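# Spoon two orange lumps from pink bowl to green dish

## Task

With the spoon as the only tool, carry two or more orange lumps out of the pink bowl and onto the green dish. Then put the spoon back into the bowl and release it. No part of either arm may contact the bowl, the dish or any of the lumps. Do not disturb the dish rack, the lid or the turner, and the bowl and dish must end up upright.

## Robot and tools

Robot: two arms, left_arm and right_arm, each ending in a five-hinged-finger hand (index, middle, ring, thumb). right_arm has a right hand; left_arm has its mirror, a left hand. Base positions in the scene frame: left_arm (+0.036, +0.350, 0) m, right_arm (-0.037, -0.344, 0) m, both turned almost nothing about z. A camera stand sits behind the arms.

Scene frame: origin on the table surface halfway between the nominal bases; +z up, +x out across the table, +y toward left_arm. Arm names do not match image left/right. Hand poses, targets, velocities and wrist-camera poses are reported in each arm's own base frame; fixed cameras and the table use the scene frame. Reported hand positions may be a few cm off, more at long reach.

Hand point axes (right hand): +z runs along straightened fingers toward the tips, +x across the palm away from the thumb, +y outward from the palm face (palm surface at y = -0.062). On the left hand +x points toward the thumb instead. A rigid mast at the wrist on the palm side (x +0.05 to +0.10, z -0.16 to -0.11, up to y +0.06; x sign flipped for the left hand) can collide with things. Straight fingertips reach about z = +0.12. The right elbow sags under load, so command a bit higher than wanted.

Tool execute_actions, argument actions: a list of actions run in sequence; each action lasts 0.5 s and is a table of 1 to 15 rows, one row per 1/30 s step; if fewer rows, the last row repeats to fill 15. Every row has exactly 48 numbers in [-1, 1], always for both arms:
1-6: left_arm dx, dy, dz, rx, ry, rz.
7-22: left hand's sixteen hinge goals.
23-24: left current_limit, speed.
25-30: right_arm dx, dy, dz, rx, ry, rz.
31-46: right hand's sixteen hinge goals.
47-48: right current_limit, speed.

Arm numbers are offsets, not poses: measured from that arm's Hand target as it was when the action began, along that arm's base axes. Every row in an action counts from that same start, not from the row before; each new action starts from the updated target, so resending an offset moves further. Scale: 1.0 = 0.6 m for dx, dy, dz and 180 degrees for rotation; rx, ry, rz form a single rotation vector, turning about the target position. Translations longer than 1.0 get shortened. All zeros means stay at (and keep reaching for) the current target. Commanded orientation is clipped to within 40 degrees of the measured one each step. The hand often stops short of the target; a later action, even all zeros, pushes again, and any leftover gap can be sent as an offset. Tiny moves may not start. To stop pressing on something, set the target back beyond the hand point.

Hand numbers, order (same in rows and in all hand result lists): index_mcp, index_abd, index_pip, index_dip, thumb_cmc, thumb_axl, thumb_mcp, thumb_ipl, middle_mcp, middle_abd, middle_pip, middle_dip, ring_mcp, ring_abd, ring_pip, ring_dip. Each is an absolute goal angle scaled between its stops. Straight values: _mcp +0.75, _abd 0.00, _pip +0.58, _dip +0.70; thumb_cmc +0.71, thumb_axl +0.68, thumb_mcp +0.23, thumb_ipl +0.17. Toward -1 the finger hinges curl toward the palm, _abd swings away from the thumb, thumb_cmc brings the thumb across in front of the palm, thumb_axl rotates the thumb about its own line, thumb_mcp and thumb_ipl bend it. A 0 is a real goal, so to hold a hand steady resend its hand_goal, hand_current_limit and hand_speed. current_limit maps -1..+1 to 0..550 mA (floor 11 mA); speed gives (speed+1)/2 of 8.5 rad/s. Start values +0.4 and -0.6; they persist until changed. Grip force grows with how far the goal lies past the object's surface.

Optional cameras argument: names from cam_head_left, cam_head_right, cam_high, cam_left_wrist, cam_right_wrist, or ["all"], or [] for none. By default images come only with an empty actions list. An unknown name voids the call.

Results: per arm end_effector_position (m) and end_effector_quat_wxyz in its base frame, Hand target (the base for the next offsets), joint positions, joint velocities (may be omitted when within noise), joint torques (include arm weight; readings 3 and 4 wrap at ±28 N m), motor temperatures, hand_goal, hand_measured, hand_current_ma, hand_state (moving, goal, blocked, overload), and step readings of hand position during motion.

zoom_image: camera plus region [x0, y0, x1, y1] in pixels of that camera's newest image, at most 504 by 504; gives a sharper crop.

finished_scene: ends the scene for good; scene may be given as 1 or left out.

Avoid: any arm or hand contact with bowl, dish or lumps; touching rack, lid or turner; letting the spoon or anything drop or leave the table; hard hits or pushes; the two arms pressing or gripping each other. A hand motor at 495 mA or more for 5 s shuts off for 10 s, so do not squeeze hard for long. Holding loads or straining at unreachable poses heats motors: MOTOR HOT appears at 85 °C, and at 100 °C that arm goes limp for 30 to 60 s. Loose objects may get nudged occasionally.

Each tool is called after "Call:" in YAML: its name, and indented under it one key for each argument.

## Session

Call:
execute_actions:
  actions: []

Scene clock: 0.00 s.
left_arm: end_effector_position=(+0.1191, -0.3780, +0.3734) hand_goal=(+0.754, +0.000, +0.576, +0.696, +0.714, +0.678, +0.226, +0.168, +0.754, +0.000, +0.576, +0.696, +0.754, +0.000, +0.576, +0.696) hand_measured=(+0.754, +0.000, +0.576, +0.696, +0.714, +0.678, +0.226, +0.168, +0.754, +0.000, +0.576, +0.696, +0.754, +0.000, +0.576, +0.696) hand_current_ma=(+0, +0, +0, +0, +0, +0, +0, +0, +0, +0, +0, +0, +0, +0, +0, +0) hand_state=(goal, goal, goal, goal, goal, goal, goal, goal, goal, goal, goal, goal, goal, goal, goal, goal) hand_current_limit=0.40 hand_speed=-0.60 end_effector_quat_wxyz=(+0.543, +0.573, +0.536, -0.299) | right_arm: end_effector_position=(+0.1942, +0.0912, +0.2031) hand_goal=(+0.754, +0.000, +0.576, +0.696, +0.714, +0.678, +0.226, +0.168, +0.754, +0.000, +0.576, +0.696, +0.754, +0.000, +0.576, +0.696) hand_measured=(+0.754, +0.000, +0.576, +0.696, +0.714, +0.678, +0.226, +0.168, +0.754, +0.000, +0.576, +0.696, +0.754, +0.000, +0.576, +0.696) hand_current_ma=(+0, +0, +0, +0, +0, +0, +0, +0, +0, +0, +0, +0, +0, +0, +0, +0) hand_state=(goal, goal, goal, goal, goal, goal, goal, overload, goal, goal, goal, goal, goal, goal, goal, goal) hand_current_limit=0.40 hand_speed=-0.60 end_effector_quat_wxyz=(-0.027, -0.075, +0.994, +0.073)
Joint positions: left_arm=[-1.603 0.717 0.707 -0.231 -0.273 -1.322] | right_arm=[-0.099 0.844 0.786 -1.592 -0.135 -1.827]
Joint velocities: within noise
Joint torques (N m): no reading
Motor temperatures (°C): left_arm=[27 33 29 30 31 29] | right_arm=[29 27 27 30 30 32]
Heat: left arm: hottest shoulder 33 °C; right arm: hottest wrist roll 32 °C.
Hand target: left_arm +0.1190, -0.3795, +0.3917; +0.553, +0.563, +0.531, -0.309 | right_arm +0.2002, +0.0906, +0.2117; -0.016, -0.076, +0.994, +0.071

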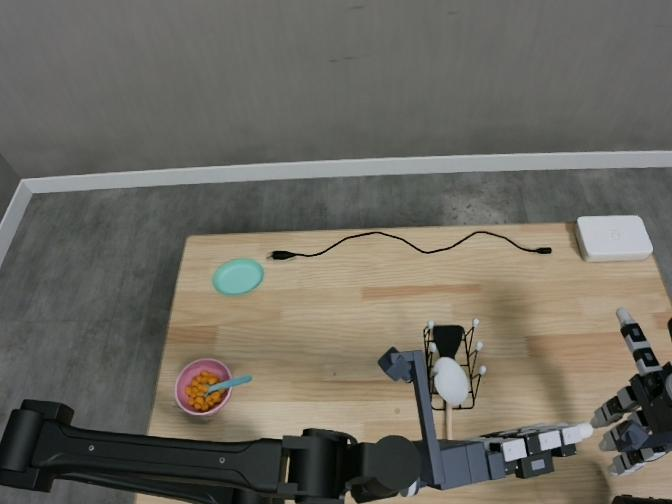

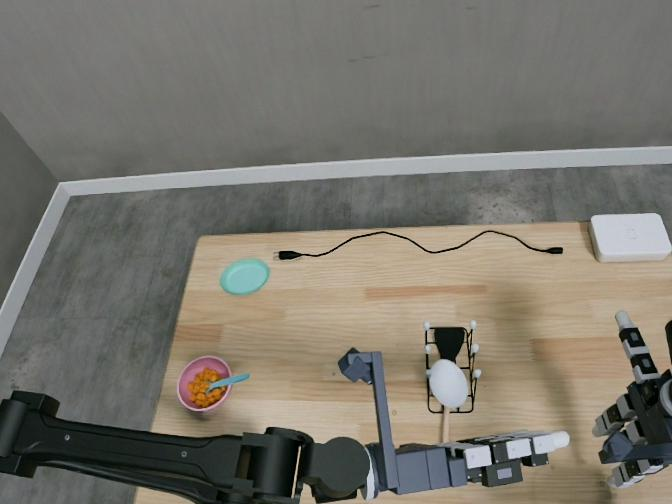

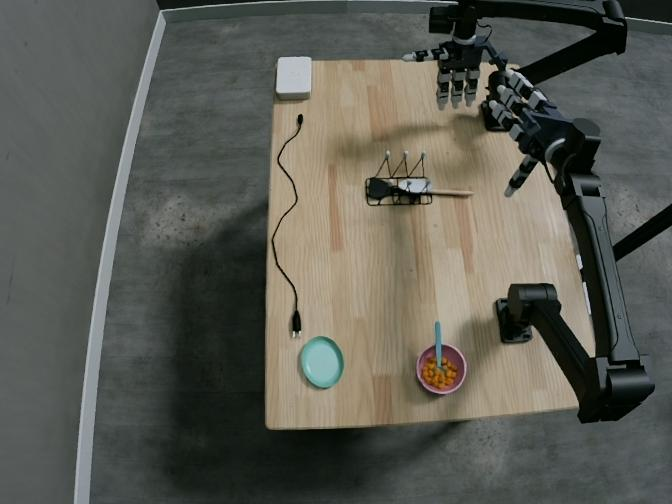

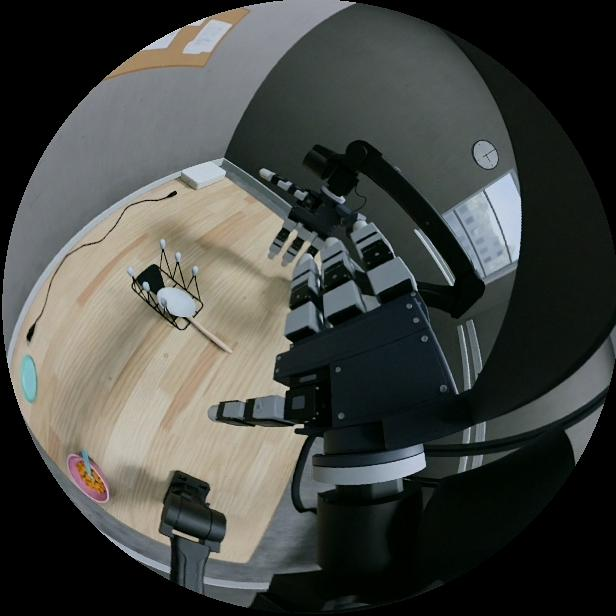

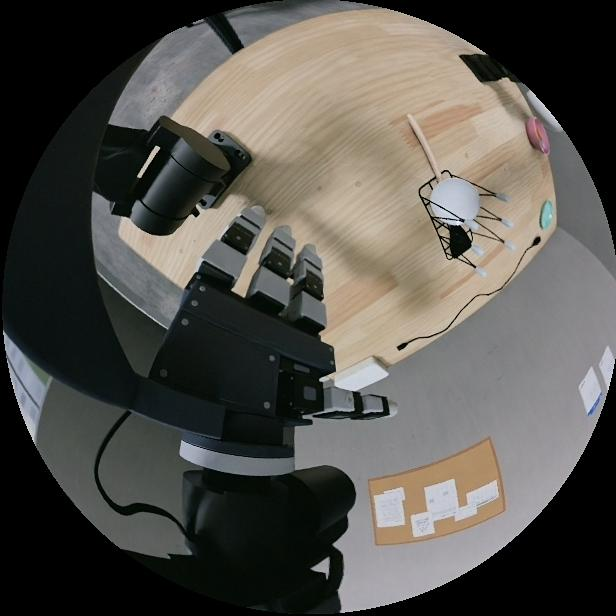

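Call:
zoom_image:
  camera: "cam_head_left"
  region: [150, 230, 310, 430]

Call:
zoom_image:
  camera: "cam_head_right"
  region: [150, 230, 310, 430]

Call:
zoom_image:
  camera: "cam_high"
  region: [260, 280, 560, 440]

Call:
zoom_image:
  camera: "cam_left_wrist"
  region: [0, 340, 240, 580]

Scaled by 2.520 from the camera's 672x504 image, which has a finer 960x720 frame.

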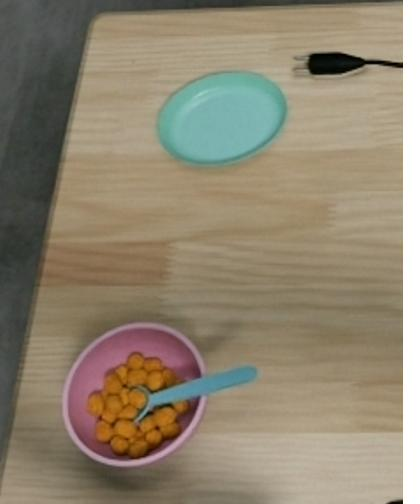

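Scaled by 2.520 from the camera's 672x504 image, which has a finer 960x720 frame.

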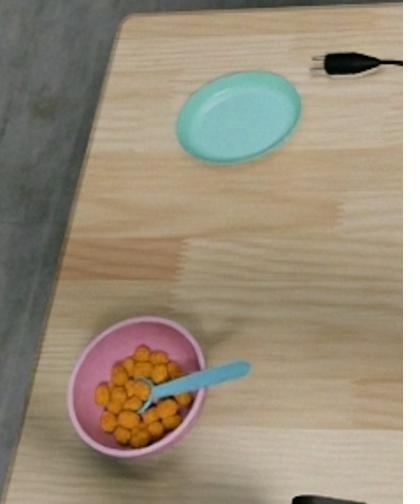

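Scaled by 1.680 from the camera's 672x504 image, which has a finer 960x720 frame.

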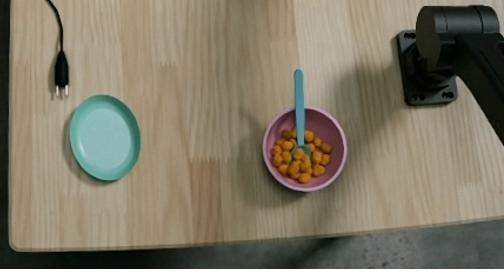

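Scaled by 2.100 from the camera's 616x616 image, which has a finer 880x880 frame.

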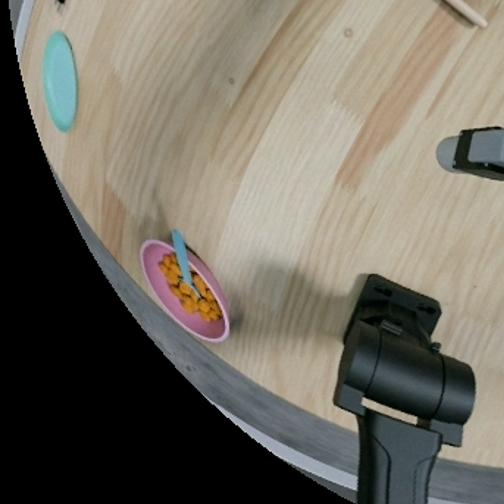

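Call:
zoom_image:
  camera: "cam_head_left"
  region: [165, 350, 265, 425]

Call:
zoom_image:
  camera: "cam_high"
  region: [400, 310, 480, 400]

Scaled by 5.040 from the camera's 672x504 image, which has a finer 960x720 frame.

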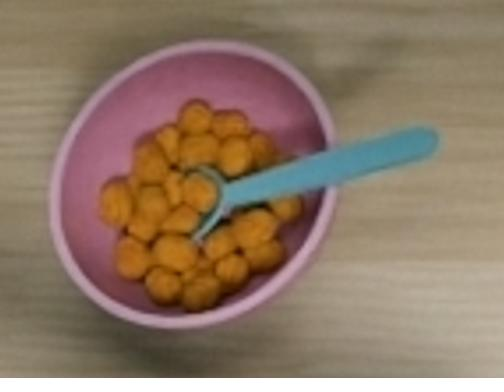

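Scaled by 5.600 from the camera's 672x504 image, which has a finer 960x720 frame.

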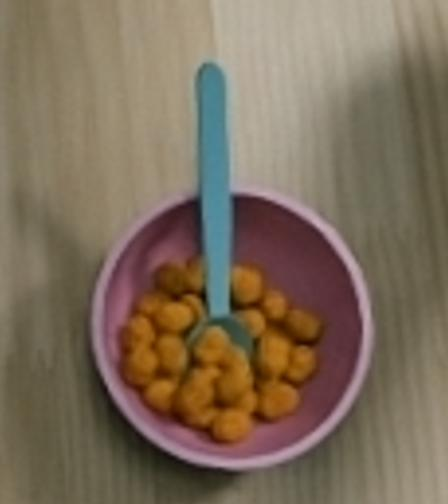

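Call:
execute_actions:
  actions:
    - [[0,0,0,0.007,-0.026,-0.0065,0.754,0,0.576,0.696,0.714,0.678,0.226,0.168,0.754,0,0.576,0.696,0.754,0,0.576,0.696,0.4,-0.6,0,0,0,0,0,0,0.754,0,0.576,0.696,0.714,0.678,0.226,0.168,0.754,0,0.576,0.696,0.754,0,0.576,0.696,0.4,-0.6],[0,0,0,0.014,-0.052,-0.013,0.754,0,0.576,0.696,0.714,0.678,0.226,0.168,0.754,0,0.576,0.696,0.754,0,0.576,0.696,0.4,-0.6,0,0,0,0,0,0,0.754,0,0.576,0.696,0.714,0.678,0.226,0.168,0.754,0,0.576,0.696,0.754,0,0.576,0.696,0.4,-0.6],[0,0,0,0.02,-0.0786,-0.0193,0.754,0,0.576,0.696,0.714,0.678,0.226,0.168,0.754,0,0.576,0.696,0.754,0,0.576,0.696,0.4,-0.6,0,0,0,0,0,0,0.754,0,0.576,0.696,0.714,0.678,0.226,0.168,0.754,0,0.576,0.696,0.754,0,0.576,0.696,0.4,-0.6]]

Scene clock: 9.30 s.
left_arm: end_effector_position=(+0.1141, -0.3822, +0.3793) hand_goal=(+0.754, +0.000, +0.576, +0.696, +0.714, +0.678, +0.226, +0.168, +0.754, +0.000, +0.576, +0.696, +0.754, +0.000, +0.576, +0.696) hand_measured=(+0.756, +0.002, +0.576, +0.696, +0.716, +0.678, +0.226, +0.168, +0.756, +0.002, +0.576, +0.696, +0.756, +0.002, +0.576, +0.696) hand_current_ma=(+8, +3, +3, +0, +6, -3, -1, -1, +7, +3, +3, +0, +8, +3, +3, +0) hand_state=(goal, goal, goal, goal, goal, goal, goal, goal, goal, goal, goal, goal, goal, goal, goal, goal) hand_current_limit=0.40 hand_speed=-0.60 end_effector_quat_wxyz=(+0.572, +0.640, +0.457, -0.234) | right_arm: end_effector_position=(+0.1942, +0.0912, +0.2031) hand_goal=(+0.754, +0.000, +0.576, +0.696, +0.714, +0.678, +0.226, +0.168, +0.754, +0.000, +0.576, +0.696, +0.754, +0.000, +0.576, +0.696) hand_measured=(+0.754, +0.000, +0.576, +0.696, +0.714, +0.678, +0.224, +0.168, +0.754, +0.000, +0.576, +0.696, +0.754, +0.000, +0.576, +0.696) hand_current_ma=(+0, +0, +0, +0, +0, +0, +0, +0, +0, +0, +0, +0, +0, +0, +0, +0) hand_state=(goal, goal, goal, goal, goal, goal, goal, overload, goal, goal, goal, goal, goal, goal, goal, goal) hand_current_limit=0.40 hand_speed=-0.60 end_effector_quat_wxyz=(-0.027, -0.075, +0.994, +0.073)
Joint positions: left_arm=[-1.603 0.706 0.667 -0.208 -0.256 -1.071] | right_arm=[-0.099 0.844 0.786 -1.592 -0.135 -1.827]
Joint torques (N m): left_arm=[1.55 -4.42 9.29 2.92 0.07 0.23] | right_arm=[0.62 -3.25 10.7 0.4 -0.18 -0.02]
Heat: left arm: hottest shoulder 33 °C; right arm: hottest wrist roll 32 °C.
Hand target: left_arm +0.1191, -0.3795, +0.3920; +0.587, +0.629, +0.451, -0.237 | right_arm +0.2002, +0.0906, +0.2117; -0.016, -0.076, +0.994, +0.071
Off the commanded pose: left_arm 0.014 m, 2 deg | right_arm 0.010 m, 1 deg.
Step readings (end_effector_position of left_arm | right_arm):
0: (+0.1191, -0.3780, +0.3734) | (+0.1942, +0.0912, +0.2031)
1: (+0.1191, -0.3780, +0.3735) | (+0.1942, +0.0912, +0.2031)
2: (+0.1191, -0.3780, +0.3738) | (+0.1942, +0.0912, +0.2031)
4: (+0.1190, -0.3787, +0.3761) | (+0.1942, +0.0912, +0.2031)
8: (+0.1183, -0.3797, +0.3775) | (+0.1942, +0.0912, +0.2031)
15: (+0.1153, -0.3820, +0.3735) | (+0.1942, +0.0912, +0.2031)

Call:
execute_actions:
  actions:
    - [[0.06,0.065,0.004,0.0688,0.0365,0.0087,0.0685,-0.13,-0.445,0.986,-0.571,0.533,0.449,0.168,0.0685,0.13,-0.445,0.986,-0.2,0,-0.74,-0.32,0.4,-0.6,0,0,0,0,0,0,0.754,0,0.576,0.696,0.714,0.678,0.226,0.168,0.754,0,0.576,0.696,0.754,0,0.576,0.696,0.4,-0.6]]
    - [[0.073,0.078,0.004,0.0688,0.0365,0.0087,0.0685,-0.13,-0.445,0.986,-0.571,0.533,0.449,0.168,0.0685,0.13,-0.445,0.986,-0.2,0,-0.74,-0.32,0.4,-0.6,0,0,0,0,0,0,0.754,0,0.576,0.696,0.714,0.678,0.226,0.168,0.754,0,0.576,0.696,0.754,0,0.576,0.696,0.4,-0.6]]
    - [[0.073,0.078,0.004,0.0688,0.0365,0.0087,0.0685,-0.13,-0.445,0.986,-0.571,0.533,0.449,0.168,0.0685,0.13,-0.445,0.986,-0.2,0,-0.74,-0.32,0.4,-0.6,0,0,0,0,0,0,0.754,0,0.576,0.696,0.714,0.678,0.226,0.168,0.754,0,0.576,0.696,0.754,0,0.576,0.696,0.4,-0.6]]
    - [[0.013,0.11,-0.03,0.0688,0.0365,0.0087,0.0685,-0.13,-0.445,0.986,-0.571,0.533,0.449,0.168,0.0685,0.13,-0.445,0.986,-0.2,0,-0.74,-0.32,0.4,-0.6,0,0,0,0,0,0,0.754,0,0.576,0.696,0.714,0.678,0.226,0.168,0.754,0,0.576,0.696,0.754,0,0.576,0.696,0.4,-0.6]]
    - [[0.003,0.11,-0.03,0.0688,0.0365,0.0087,0.0685,-0.13,-0.445,0.986,-0.571,0.533,0.449,0.168,0.0685,0.13,-0.445,0.986,-0.2,0,-0.74,-0.32,0.4,-0.6,0,0,0,0,0,0,0.754,0,0.576,0.696,0.714,0.678,0.226,0.168,0.754,0,0.576,0.696,0.754,0,0.576,0.696,0.4,-0.6]]
    - [[0.003,0.11,-0.03,0.0688,0.0365,0.0087,0.0685,-0.13,-0.445,0.986,-0.571,0.533,0.449,0.168,0.0685,0.13,-0.445,0.986,-0.2,0,-0.74,-0.32,0.4,-0.6,0,0,0,0,0,0,0.754,0,0.576,0.696,0.714,0.678,0.226,0.168,0.754,0,0.576,0.696,0.754,0,0.576,0.696,0.4,-0.6]]
  cameras: ["all"]

Scene clock: 18.10 s.
left_arm: end_effector_position=(+0.2560, -0.0540, +0.3411) hand_goal=(+0.068, -0.130, -0.444, +0.986, -0.570, +0.534, +0.450, +0.168, +0.068, +0.130, -0.444, +0.986, -0.200, +0.000, -0.740, -0.320) hand_measured=(+0.078, -0.126, -0.440, +0.984, -0.566, +0.534, +0.446, +0.168, +0.078, +0.130, -0.438, +0.984, -0.188, +0.002, -0.738, -0.318) hand_current_ma=(+46, +10, +18, -8, +12, +4, -21, -1, +44, -1, +21, -8, +48, +5, +9, +8) hand_state=(goal, goal, goal, goal, goal, goal, goal, goal, goal, goal, goal, goal, goal, goal, goal, goal) hand_current_limit=0.40 hand_speed=-0.60 end_effector_quat_wxyz=(+0.131, +0.677, +0.723, +0.038) | right_arm: end_effector_position=(+0.1942, +0.0912, +0.2031) hand_goal=(+0.754, +0.000, +0.576, +0.696, +0.714, +0.678, +0.226, +0.168, +0.754, +0.000, +0.576, +0.696, +0.754, +0.000, +0.576, +0.696) hand_measured=(+0.754, +0.000, +0.576, +0.696, +0.714, +0.678, +0.224, +0.168, +0.754, +0.000, +0.576, +0.696, +0.754, +0.000, +0.576, +0.696) hand_current_ma=(+0, +0, +0, +0, +0, +0, +0, +0, +0, +0, +0, +0, +0, +0, +0, +0) hand_state=(goal, goal, goal, goal, goal, goal, goal, overload, goal, goal, goal, goal, goal, goal, goal, goal) hand_current_limit=0.40 hand_speed=-0.60 end_effector_quat_wxyz=(-0.027, -0.075, +0.994, +0.073)
Joint positions: left_arm=[-0.433 0.685 1.061 -1.673 0.01 -0.5] | right_arm=[-0.099 0.844 0.786 -1.592 -0.135 -1.827]
Joint torques (N m): left_arm=[1.26 -2.08 7.84 0.99 -0.24 0.15] | right_arm=[0.15 -3.49 10.69 0.47 -0.18 -0.01]
Heat: left arm: hottest shoulder 33 °C; right arm: hottest wrist roll 32 °C.
Hand target: left_arm +0.2541, -0.0489, +0.3450; -0.062, +0.704, +0.705, -0.062 | right_arm +0.2002, +0.0906, +0.2117; -0.016, -0.076, +0.994, +0.071
Off the commanded pose: left_arm 0.007 m, 25 deg | right_arm 0.010 m, 1 deg.
joint sent to its limit (left arm) — joint 4 (wrist pitch), lower limit. The joint targets are off in orientation, not in position.
Step readings (end_effector_position of left_arm | right_arm):
0: (+0.1141, -0.3822, +0.3794) | (+0.1942, +0.0912, +0.2031)
1: (+0.1140, -0.3822, +0.3792) | (+0.1942, +0.0912, +0.2031)
2: (+0.1139, -0.3819, +0.3753) | (+0.1942, +0.0912, +0.2031)
4: (+0.1194, -0.3737, +0.3652) | (+0.1942, +0.0912, +0.2031)
8: (+0.1422, -0.3475, +0.3545) | (+0.1942, +0.0912, +0.2031)
15: (+0.1494, -0.3408, +0.3708) | (+0.1942, +0.0912, +0.2031)
16: (+0.1493, -0.3407, +0.3715) | (+0.1942, +0.0912, +0.2031)
17: (+0.1497, -0.3386, +0.3697) | (+0.1942, +0.0912, +0.2031)
19: (+0.1564, -0.3284, +0.3641) | (+0.1942, +0.0912, +0.2031)
23: (+0.1833, -0.2986, +0.3671) | (+0.1942, +0.0912, +0.2031)
30: (+0.1924, -0.2909, +0.3791) | (+0.1942, +0.0912, +0.2031)
31: (+0.1925, -0.2912, +0.3782) | (+0.1942, +0.0912, +0.2031)
32: (+0.1929, -0.2890, +0.3753) | (+0.1942, +0.0912, +0.2031)
34: (+0.2002, -0.2773, +0.3698) | (+0.1942, +0.0912, +0.2031)
38: (+0.2283, -0.2495, +0.3736) | (+0.1942, +0.0912, +0.2031)
45: (+0.2363, -0.2449, +0.3776) | (+0.1942, +0.0912, +0.2031)
46: (+0.2362, -0.2445, +0.3771) | (+0.1942, +0.0912, +0.2031)
47: (+0.2358, -0.2400, +0.3750) | (+0.1942, +0.0912, +0.2031)
49: (+0.2352, -0.2235, +0.3694) | (+0.1942, +0.0912, +0.2031)
53: (+0.2406, -0.1883, +0.3637) | (+0.1942, +0.0912, +0.2031)
60: (+0.2440, -0.1789, +0.3623) | (+0.1942, +0.0912, +0.2031)
61: (+0.2442, -0.1784, +0.3620) | (+0.1942, +0.0912, +0.2031)
62: (+0.2468, -0.1744, +0.3622) | (+0.1942, +0.0912, +0.2031)
64: (+0.2526, -0.1610, +0.3620) | (+0.1942, +0.0912, +0.2031)
68: (+0.2541, -0.1315, +0.3589) | (+0.1942, +0.0912, +0.2031)
75: (+0.2522, -0.1203, +0.3619) | (+0.1942, +0.0912, +0.2031)
76: (+0.2526, -0.1196, +0.3614) | (+0.1942, +0.0912, +0.2031)
77: (+0.2544, -0.1144, +0.3599) | (+0.1942, +0.0912, +0.2031)
79: (+0.2570, -0.0973, +0.3533) | (+0.1942, +0.0912, +0.2031)
83: (+0.2552, -0.0644, +0.3403) | (+0.1942, +0.0912, +0.2031)
90: (+0.2549, -0.0531, +0.3428) | (+0.1942, +0.0912, +0.2031)

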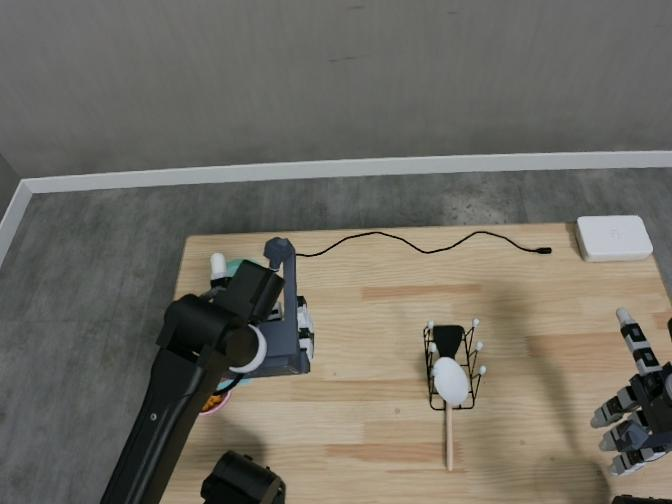

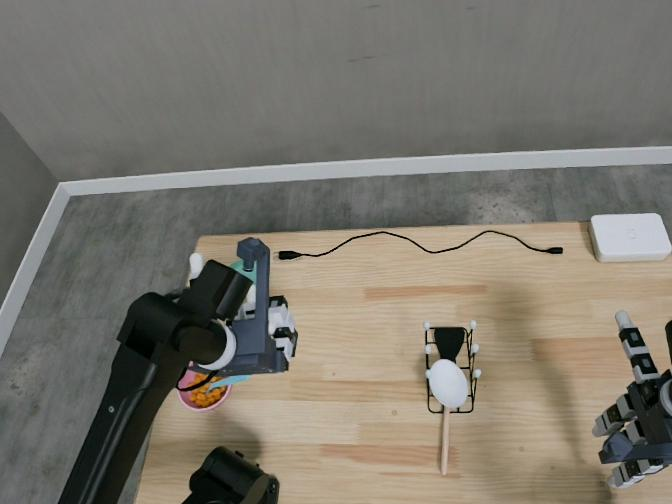

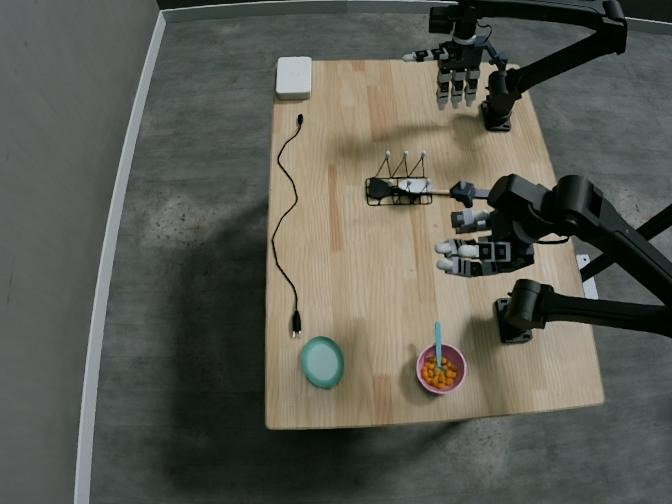

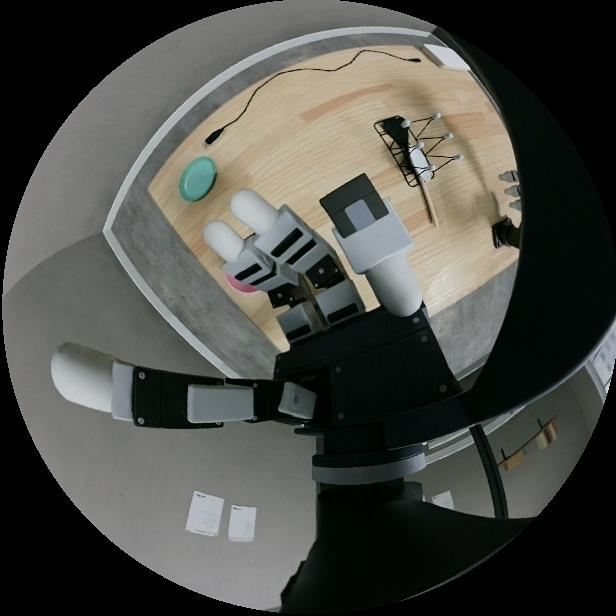

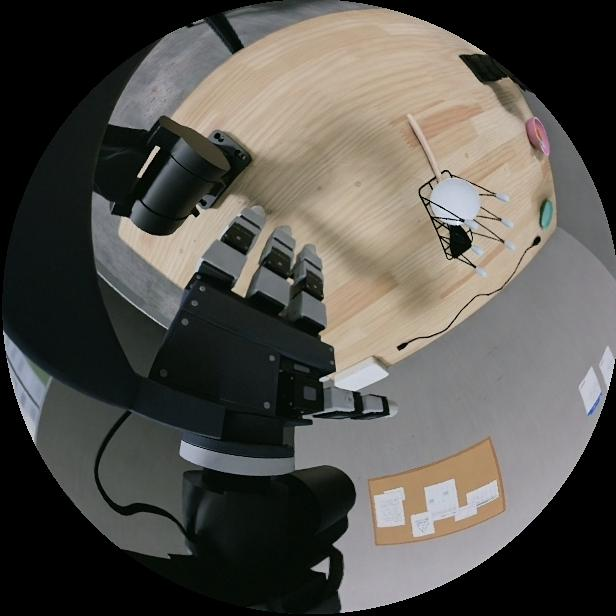

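Call:
execute_actions:
  actions:
    - [[0,-0.011,-0.077,-0.0277,-0.0137,0.0024,0.0685,-0.13,-0.445,0.986,-0.571,0.533,0.449,0.168,0.0685,0.13,-0.445,0.986,-0.2,0,-0.74,-0.32,0.4,-0.6,0,0,0,0,0,0,0.754,0,0.576,0.696,0.714,0.678,0.226,0.168,0.754,0,0.576,0.696,0.754,0,0.576,0.696,0.4,-0.6]]
    - [[0,-0.011,-0.077,-0.0277,-0.0137,0.0024,0.0685,-0.13,-0.445,0.986,-0.571,0.533,0.449,0.168,0.0685,0.13,-0.445,0.986,-0.2,0,-0.74,-0.32,0.4,-0.6,0,0,0,0,0,0,0.754,0,0.576,0.696,0.714,0.678,0.226,0.168,0.754,0,0.576,0.696,0.754,0,0.576,0.696,0.4,-0.6]]
    - [[0,-0.011,-0.077,-0.0277,-0.0137,0.0024,0.0685,-0.13,-0.445,0.986,-0.571,0.533,0.449,0.168,0.0685,0.13,-0.445,0.986,-0.2,0,-0.74,-0.32,0.4,-0.6,0,0,0,0,0,0,0.754,0,0.576,0.696,0.714,0.678,0.226,0.168,0.754,0,0.576,0.696,0.754,0,0.576,0.696,0.4,-0.6]]
    - [[0,-0.011,-0.077,-0.0277,-0.0137,0.0024,0.0685,-0.13,-0.445,0.986,-0.571,0.533,0.449,0.168,0.0685,0.13,-0.445,0.986,-0.2,0,-0.74,-0.32,0.4,-0.6,0,0,0,0,0,0,0.754,0,0.576,0.696,0.714,0.678,0.226,0.168,0.754,0,0.576,0.696,0.754,0,0.576,0.696,0.4,-0.6]]
  cameras: ["all"]

Scene clock: 21.43 s.
left_arm: end_effector_position=(+0.2482, -0.0762, +0.1537) hand_goal=(+0.068, -0.130, -0.444, +0.986, -0.570, +0.534, +0.450, +0.168, +0.068, +0.130, -0.444, +0.986, -0.200, +0.000, -0.740, -0.320) hand_measured=(+0.078, -0.126, -0.440, +0.984, -0.568, +0.534, +0.446, +0.168, +0.078, +0.130, -0.438, +0.984, -0.188, +0.002, -0.738, -0.318) hand_current_ma=(+45, +10, +18, -8, +10, +4, -21, -1, +43, -1, +21, -8, +48, +5, +9, +8) hand_state=(goal, goal, goal, goal, goal, goal, goal, goal, goal, goal, goal, goal, goal, goal, goal, goal) hand_current_limit=0.40 hand_speed=-0.60 end_effector_quat_wxyz=(+0.107, +0.696, +0.698, -0.131) | right_arm: end_effector_position=(+0.1942, +0.0912, +0.2031) hand_goal=(+0.754, +0.000, +0.576, +0.696, +0.714, +0.678, +0.226, +0.168, +0.754, +0.000, +0.576, +0.696, +0.754, +0.000, +0.576, +0.696) hand_measured=(+0.754, +0.000, +0.576, +0.696, +0.714, +0.678, +0.224, +0.168, +0.754, +0.000, +0.576, +0.696, +0.754, +0.000, +0.576, +0.696) hand_current_ma=(+0, +0, +0, +0, +0, +0, +0, +0, +0, +0, +0, +0, +0, +0, +0, +0) hand_state=(goal, goal, goal, goal, goal, goal, goal, overload, goal, goal, goal, goal, goal, goal, goal, goal) hand_current_limit=0.40 hand_speed=-0.60 end_effector_quat_wxyz=(-0.027, -0.075, +0.994, +0.073)
Joint positions: left_arm=[-0.229 0.748 0.653 -1.431 0.337 -0.24] | right_arm=[-0.099 0.844 0.786 -1.592 -0.135 -1.827]
Joint torques (N m): left_arm=[1.49 -2.96 7.94 1.25 0.43 0.25] | right_arm=[0.5 -3.37 10.73 0.42 -0.19 -0.02]
Heat: left arm: hottest shoulder 33 °C; right arm: hottest wrist roll 32 °C.
Hand target: left_arm +0.2541, -0.0754, +0.1602; +0.122, +0.697, +0.696, -0.124 | right_arm +0.2002, +0.0906, +0.2117; -0.016, -0.076, +0.994, +0.071
Off the commanded pose: left_arm 0.009 m, 2 deg | right_arm 0.010 m, 1 deg.
Step readings (end_effector_position of left_arm | right_arm):
0: (+0.2561, -0.0540, +0.3411) | (+0.1942, +0.0912, +0.2031)
1: (+0.2560, -0.0542, +0.3407) | (+0.1942, +0.0912, +0.2031)
2: (+0.2553, -0.0554, +0.3381) | (+0.1942, +0.0912, +0.2031)
4: (+0.2531, -0.0572, +0.3283) | (+0.1942, +0.0912, +0.2031)
8: (+0.2514, -0.0554, +0.3051) | (+0.1942, +0.0912, +0.2031)
15: (+0.2533, -0.0571, +0.2973) | (+0.1942, +0.0912, +0.2031)
16: (+0.2531, -0.0577, +0.2970) | (+0.1942, +0.0912, +0.2031)
17: (+0.2523, -0.0598, +0.2944) | (+0.1942, +0.0912, +0.2031)
19: (+0.2504, -0.0632, +0.2858) | (+0.1942, +0.0912, +0.2031)
23: (+0.2500, -0.0610, +0.2609) | (+0.1942, +0.0912, +0.2031)
30: (+0.2527, -0.0634, +0.2502) | (+0.1942, +0.0912, +0.2031)
31: (+0.2525, -0.0640, +0.2498) | (+0.1942, +0.0912, +0.2031)
32: (+0.2517, -0.0659, +0.2470) | (+0.1942, +0.0912, +0.2031)
34: (+0.2509, -0.0693, +0.2361) | (+0.1942, +0.0912, +0.2031)
38: (+0.2445, -0.0668, +0.2071) | (+0.1942, +0.0912, +0.2031)
45: (+0.2470, -0.0683, +0.2029) | (+0.1942, +0.0912, +0.2031)
46: (+0.2472, -0.0688, +0.2026) | (+0.1942, +0.0912, +0.2031)
47: (+0.2482, -0.0710, +0.1997) | (+0.1942, +0.0912, +0.2031)
49: (+0.2506, -0.0752, +0.1896) | (+0.1942, +0.0912, +0.2031)
53: (+0.2435, -0.0739, +0.1583) | (+0.1942, +0.0912, +0.2031)
60: (+0.2470, -0.0756, +0.1529) | (+0.1942, +0.0912, +0.2031)

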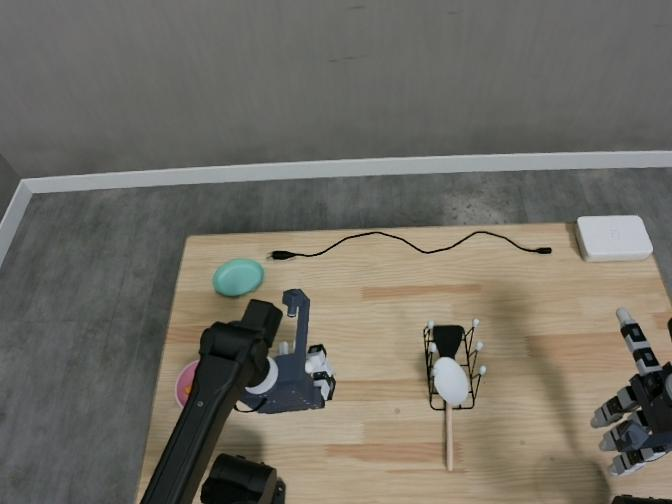

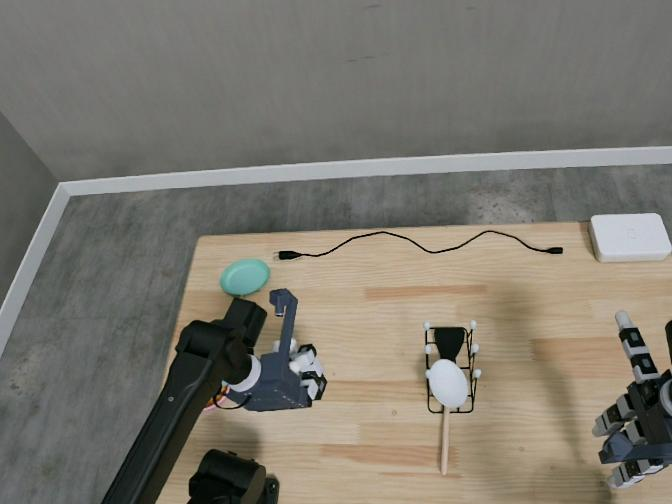

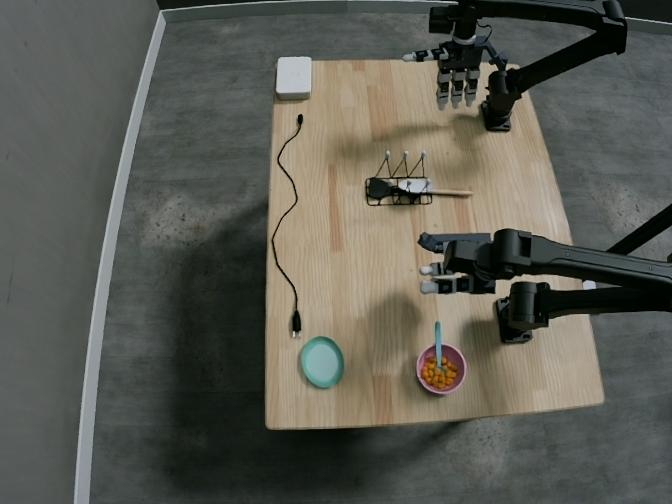

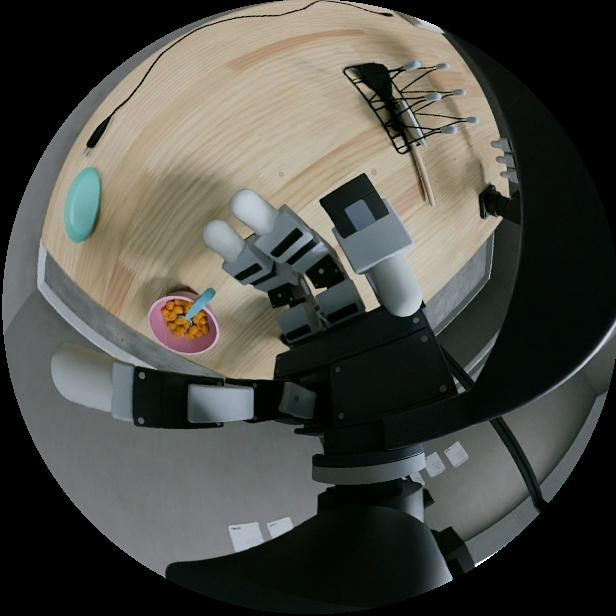

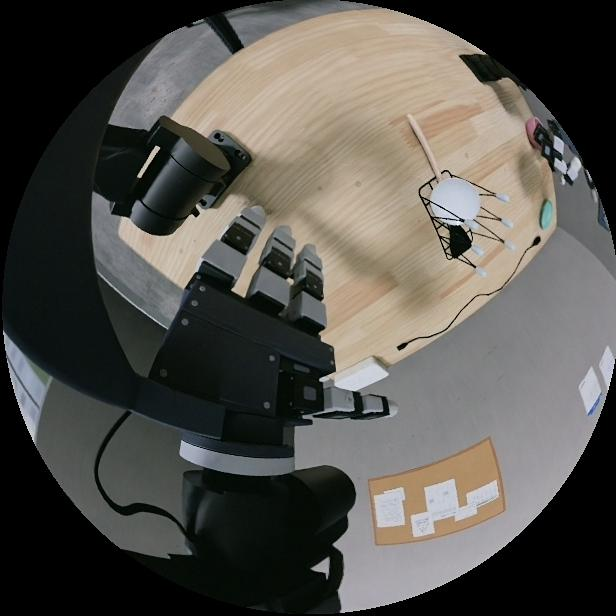

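Call:
zoom_image:
  camera: "cam_left_wrist"
  region: [30, 150, 450, 470]

Scaled by 1.200 from the camera's 616x616 image, which has a finer 880x880 frame.

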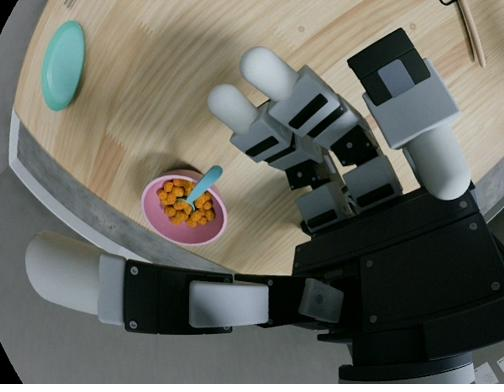

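Call:
execute_actions:
  actions:
    - [[0,0.009,-0.067,0,0,0,0.0685,-0.13,-0.445,0.986,-0.571,0.533,0.449,0.168,0.0685,0.13,-0.445,0.986,-0.2,0,-0.74,-0.32,0.4,-0.6,0,0,0,0,0,0,0.754,0,0.576,0.696,0.714,0.678,0.226,0.168,0.754,0,0.576,0.696,0.754,0,0.576,0.696,0.4,-0.6]]
  cameras: ["cam_left_wrist","cam_high","cam_head_left","cam_head_right"]

Call:
zoom_image:
  camera: "cam_left_wrist"
  region: [30, 150, 330, 450]

Call:
zoom_image:
  camera: "cam_high"
  region: [400, 220, 560, 400]

Call:
zoom_image:
  camera: "cam_head_left"
  region: [160, 280, 360, 440]

Scene clock: 25.73 s.
left_arm: end_effector_position=(+0.2474, -0.0708, +0.1178) hand_goal=(+0.068, -0.130, -0.444, +0.986, -0.570, +0.534, +0.450, +0.168, +0.068, +0.130, -0.444, +0.986, -0.200, +0.000, -0.740, -0.320) hand_measured=(+0.078, -0.126, -0.440, +0.984, -0.568, +0.534, +0.446, +0.168, +0.078, +0.130, -0.438, +0.984, -0.188, +0.002, -0.738, -0.318) hand_current_ma=(+45, +10, +18, -8, +10, +4, -21, -1, +43, -1, +21, -8, +48, +5, +9, +8) hand_state=(goal, goal, goal, goal, goal, goal, goal, goal, goal, goal, goal, goal, goal, goal, goal, goal) hand_current_limit=0.40 hand_speed=-0.60 end_effector_quat_wxyz=(+0.115, +0.697, +0.697, -0.126) | right_arm: end_effector_position=(+0.1942, +0.0912, +0.2031) hand_goal=(+0.754, +0.000, +0.576, +0.696, +0.714, +0.678, +0.226, +0.168, +0.754, +0.000, +0.576, +0.696, +0.754, +0.000, +0.576, +0.696) hand_measured=(+0.754, +0.000, +0.576, +0.696, +0.714, +0.678, +0.224, +0.168, +0.754, +0.000, +0.576, +0.696, +0.754, +0.000, +0.576, +0.696) hand_current_ma=(+0, +0, +0, +0, +0, +0, +0, +0, +0, +0, +0, +0, +0, +0, +0, +0) hand_state=(goal, goal, goal, goal, goal, goal, goal, overload, goal, goal, goal, goal, goal, goal, goal, goal) hand_current_limit=0.40 hand_speed=-0.60 end_effector_quat_wxyz=(-0.027, -0.075, +0.994, +0.073)
Joint positions: left_arm=[-0.198 0.746 0.552 -1.323 0.339 -0.207] | right_arm=[-0.099 0.844 0.786 -1.592 -0.135 -1.827]
Joint torques (N m): left_arm=[1.32 -1.38 8.01 1.31 0.42 0.23] | right_arm=[0.5 -3.19 10.73 0.49 -0.18 -0.01]
Heat: left arm: hottest shoulder 33 °C; right arm: hottest wrist roll 32 °C.
Hand target: left_arm +0.2541, -0.0700, +0.1201; +0.122, +0.696, +0.696, -0.124 | right_arm +0.2002, +0.0906, +0.2117; -0.016, -0.076, +0.994, +0.071
Off the commanded pose: left_arm 0.007 m, 1 deg | right_arm 0.010 m, 1 deg.
Step readings (end_effector_position of left_arm | right_arm):
0: (+0.2482, -0.0763, +0.1537) | (+0.1942, +0.0912, +0.2031)
1: (+0.2482, -0.0762, +0.1534) | (+0.1942, +0.0912, +0.2031)
2: (+0.2490, -0.0763, +0.1514) | (+0.1942, +0.0912, +0.2031)
4: (+0.2507, -0.0754, +0.1439) | (+0.1942, +0.0912, +0.2031)
8: (+0.2438, -0.0705, +0.1206) | (+0.1942, +0.0912, +0.2031)
15: (+0.2466, -0.0704, +0.1174) | (+0.1942, +0.0912, +0.2031)
Images, in order (width x height): cam_head_left 672x504, cam_head_right 672x504, cam_high 672x504, cam_left_wrist 616x616.

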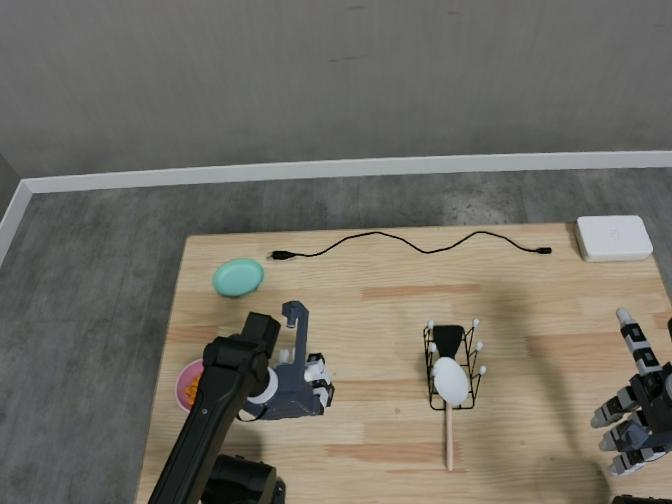

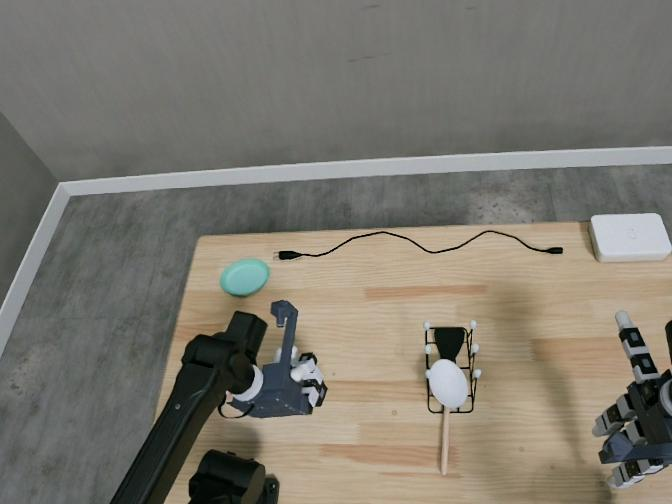

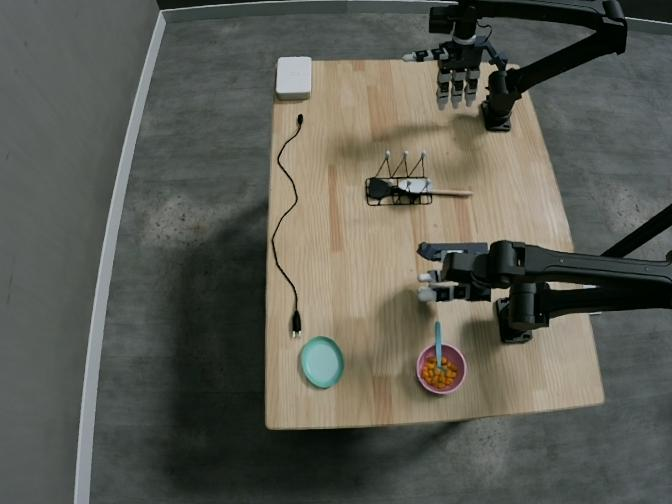

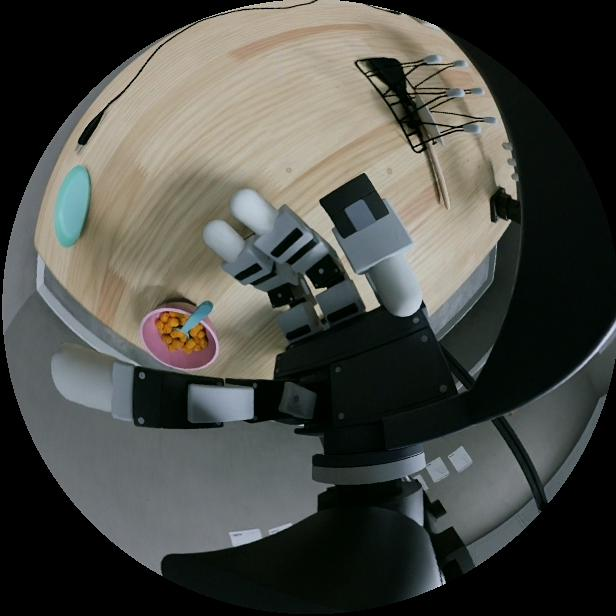

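Scaled by 1.680 from the camera's 616x616 image, which has a finer 880x880 frame.

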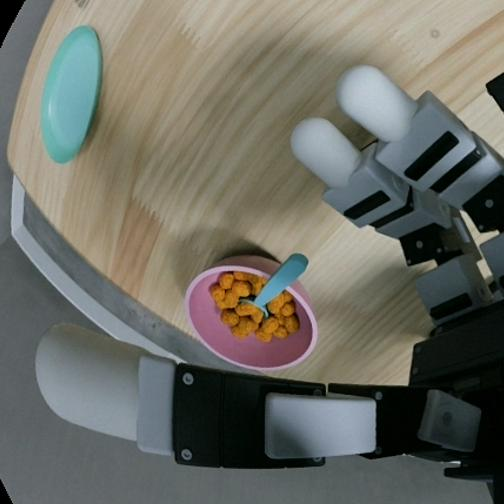

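Scaled by 2.800 from the camera's 672x504 image, which has a finer 960x720 frame.

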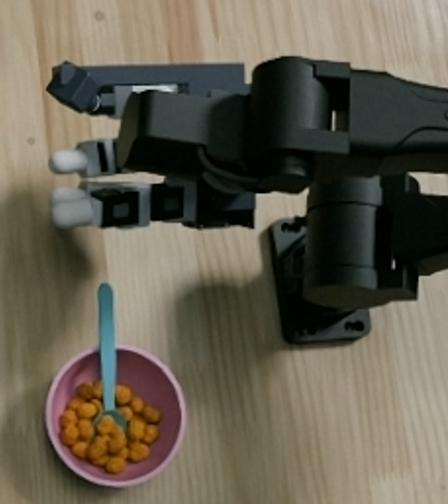

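Scaled by 2.520 from the camera's 672x504 image, which has a finer 960x720 frame.

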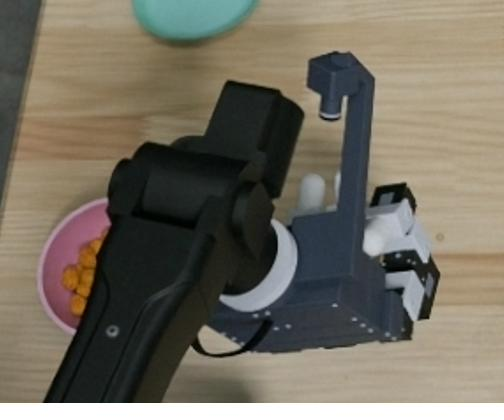

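Call:
zoom_image:
  camera: "cam_high"
  region: [360, 180, 480, 300]

Call:
zoom_image:
  camera: "cam_head_left"
  region: [300, 340, 420, 460]

Call:
zoom_image:
  camera: "cam_left_wrist"
  region: [230, 30, 480, 280]

Scaled by 4.200 from the camera's 672x504 image, which has a finer 960x720 frame.

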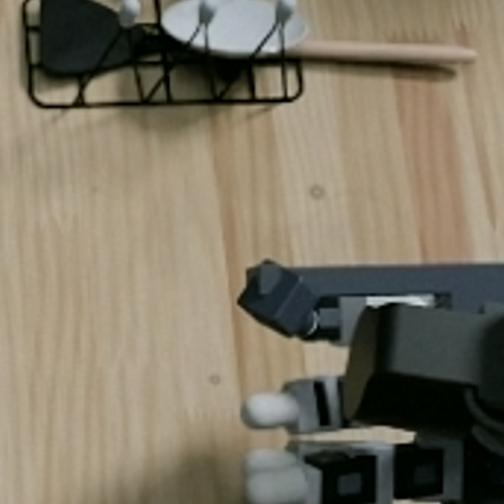

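Scaled by 4.200 from the camera's 672x504 image, which has a finer 960x720 frame.

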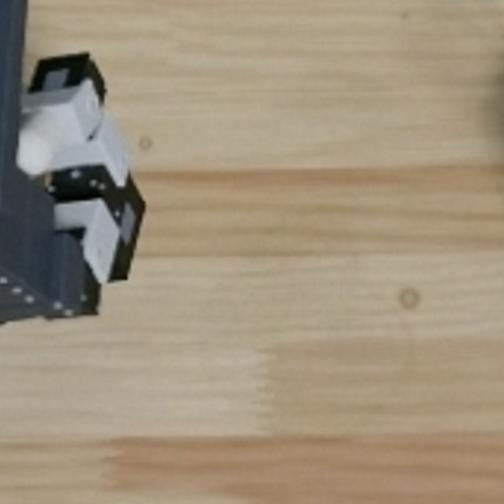

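Scaled by 2.016 from the camera's 616x616 image, which has a finer 880x880 frame.

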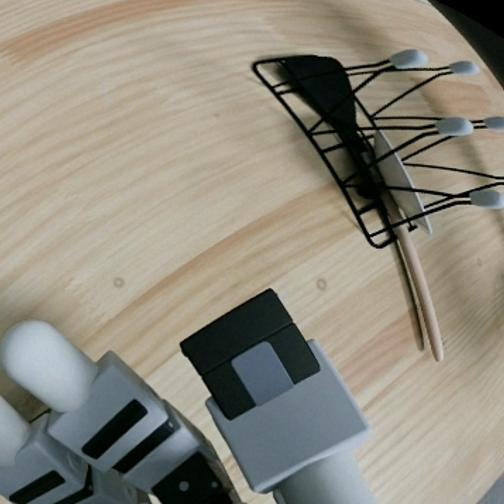

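Call:
execute_actions:
  actions:
    - [[0,-0.1,0,0,0,0,0.0685,-0.13,-0.445,0.986,-0.571,0.533,0.449,0.168,0.0685,0.13,-0.445,0.986,-0.2,0,-0.74,-0.32,0.4,-0.6,0,0,0,0,0,0,0.754,0,0.576,0.696,0.714,0.678,0.226,0.168,0.754,0,0.576,0.696,0.754,0,0.576,0.696,0.4,-0.6]]
  cameras: ["cam_left_wrist"]

Call:
zoom_image:
  camera: "cam_left_wrist"
  region: [30, 150, 280, 400]

Call:
zoom_image:
  camera: "cam_left_wrist"
  region: [200, 50, 450, 300]

Scene clock: 31.13 s.
left_arm: end_effector_position=(+0.2456, -0.1227, +0.1112) hand_goal=(+0.068, -0.130, -0.444, +0.986, -0.570, +0.534, +0.450, +0.168, +0.068, +0.130, -0.444, +0.986, -0.200, +0.000, -0.740, -0.320) hand_measured=(+0.078, -0.126, -0.440, +0.984, -0.566, +0.534, +0.446, +0.168, +0.078, +0.130, -0.438, +0.984, -0.188, +0.002, -0.738, -0.318) hand_current_ma=(+45, +10, +18, -8, +14, +3, -21, -1, +43, -1, +21, -8, +48, +5, +9, +8) hand_state=(goal, goal, goal, goal, goal, goal, goal, goal, goal, goal, goal, goal, goal, goal, goal, goal) hand_current_limit=0.40 hand_speed=-0.60 end_effector_quat_wxyz=(+0.113, +0.695, +0.698, -0.129) | right_arm: end_effector_position=(+0.1942, +0.0912, +0.2031) hand_goal=(+0.754, +0.000, +0.576, +0.696, +0.714, +0.678, +0.226, +0.168, +0.754, +0.000, +0.576, +0.696, +0.754, +0.000, +0.576, +0.696) hand_measured=(+0.754, +0.000, +0.576, +0.696, +0.714, +0.678, +0.224, +0.168, +0.754, +0.000, +0.576, +0.696, +0.754, +0.000, +0.576, +0.696) hand_current_ma=(+0, +0, +0, +0, +0, +0, +0, +0, +0, +0, +0, +0, +0, +0, +0, +0) hand_state=(goal, goal, goal, goal, goal, goal, goal, overload, goal, goal, goal, goal, goal, goal, goal, goal) hand_current_limit=0.40 hand_speed=-0.60 end_effector_quat_wxyz=(-0.027, -0.075, +0.994, +0.073)
Joint positions: left_arm=[-0.476 0.791 0.552 -1.19 0.315 -0.502] | right_arm=[-0.099 0.844 0.786 -1.592 -0.135 -1.827]
Joint torques (N m): left_arm=[-1.08 -1.49 9.37 1.42 0.05 -0.02] | right_arm=[0.38 -3.31 10.73 0.43 -0.19 0]
Motor temperatures (°C): left_arm=[27 33 31 30 31 29] | right_arm=[29 27 32 30 30 32]
Heat: left arm: hottest shoulder 33 °C; right arm: hottest elbow 32 °C.
Hand target: left_arm +0.2541, -0.1300, +0.1200; +0.122, +0.696, +0.696, -0.123 | right_arm +0.2002, +0.0906, +0.2117; -0.016, -0.076, +0.994, +0.071
Off the commanded pose: left_arm 0.014 m, 1 deg | right_arm 0.010 m, 1 deg.
Step readings (end_effector_position of left_arm | right_arm):
0: (+0.2474, -0.0708, +0.1178) | (+0.1942, +0.0912, +0.2031)
1: (+0.2476, -0.0709, +0.1179) | (+0.1942, +0.0912, +0.2031)
2: (+0.2482, -0.0732, +0.1182) | (+0.1942, +0.0912, +0.2031)
4: (+0.2486, -0.0857, +0.1187) | (+0.1942, +0.0912, +0.2031)
8: (+0.2425, -0.1202, +0.1175) | (+0.1942, +0.0912, +0.2031)
15: (+0.2452, -0.1252, +0.1122) | (+0.1942, +0.0912, +0.2031)
Images, in order (width x height): cam_left_wrist 616x616.

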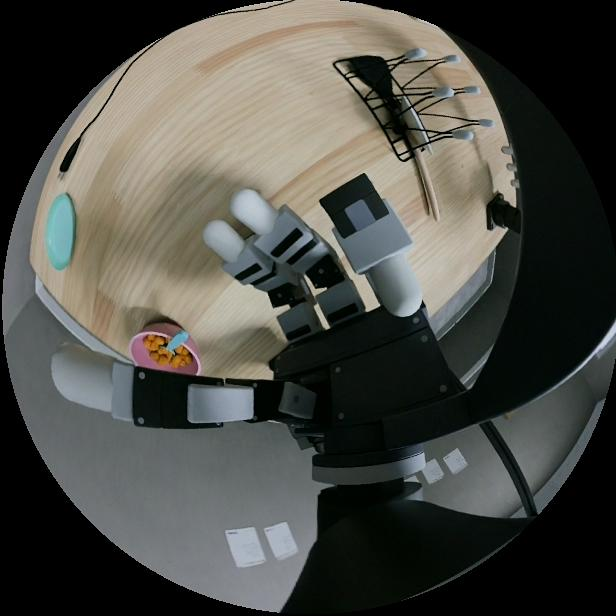

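Scaled by 2.016 from the camera's 616x616 image, which has a finer 880x880 frame.

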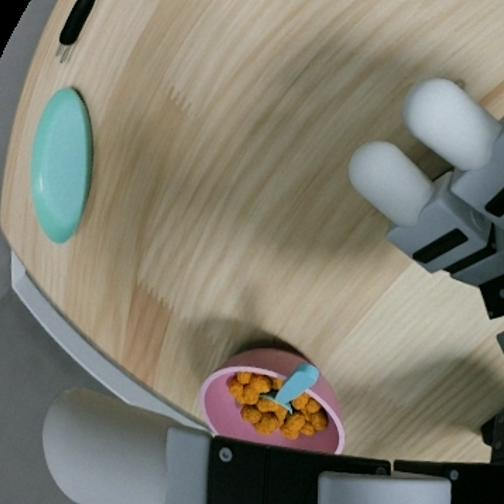

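Scaled by 2.016 from the camera's 616x616 image, which has a finer 880x880 frame.

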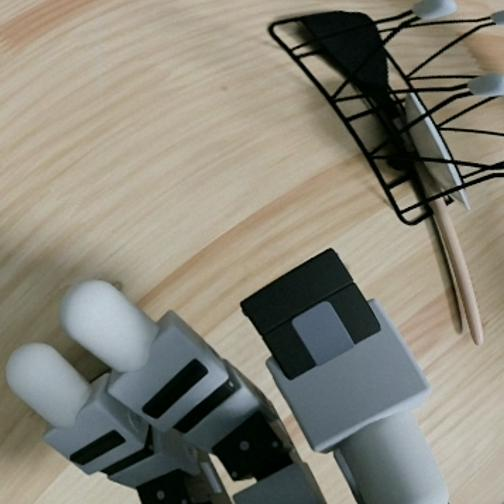

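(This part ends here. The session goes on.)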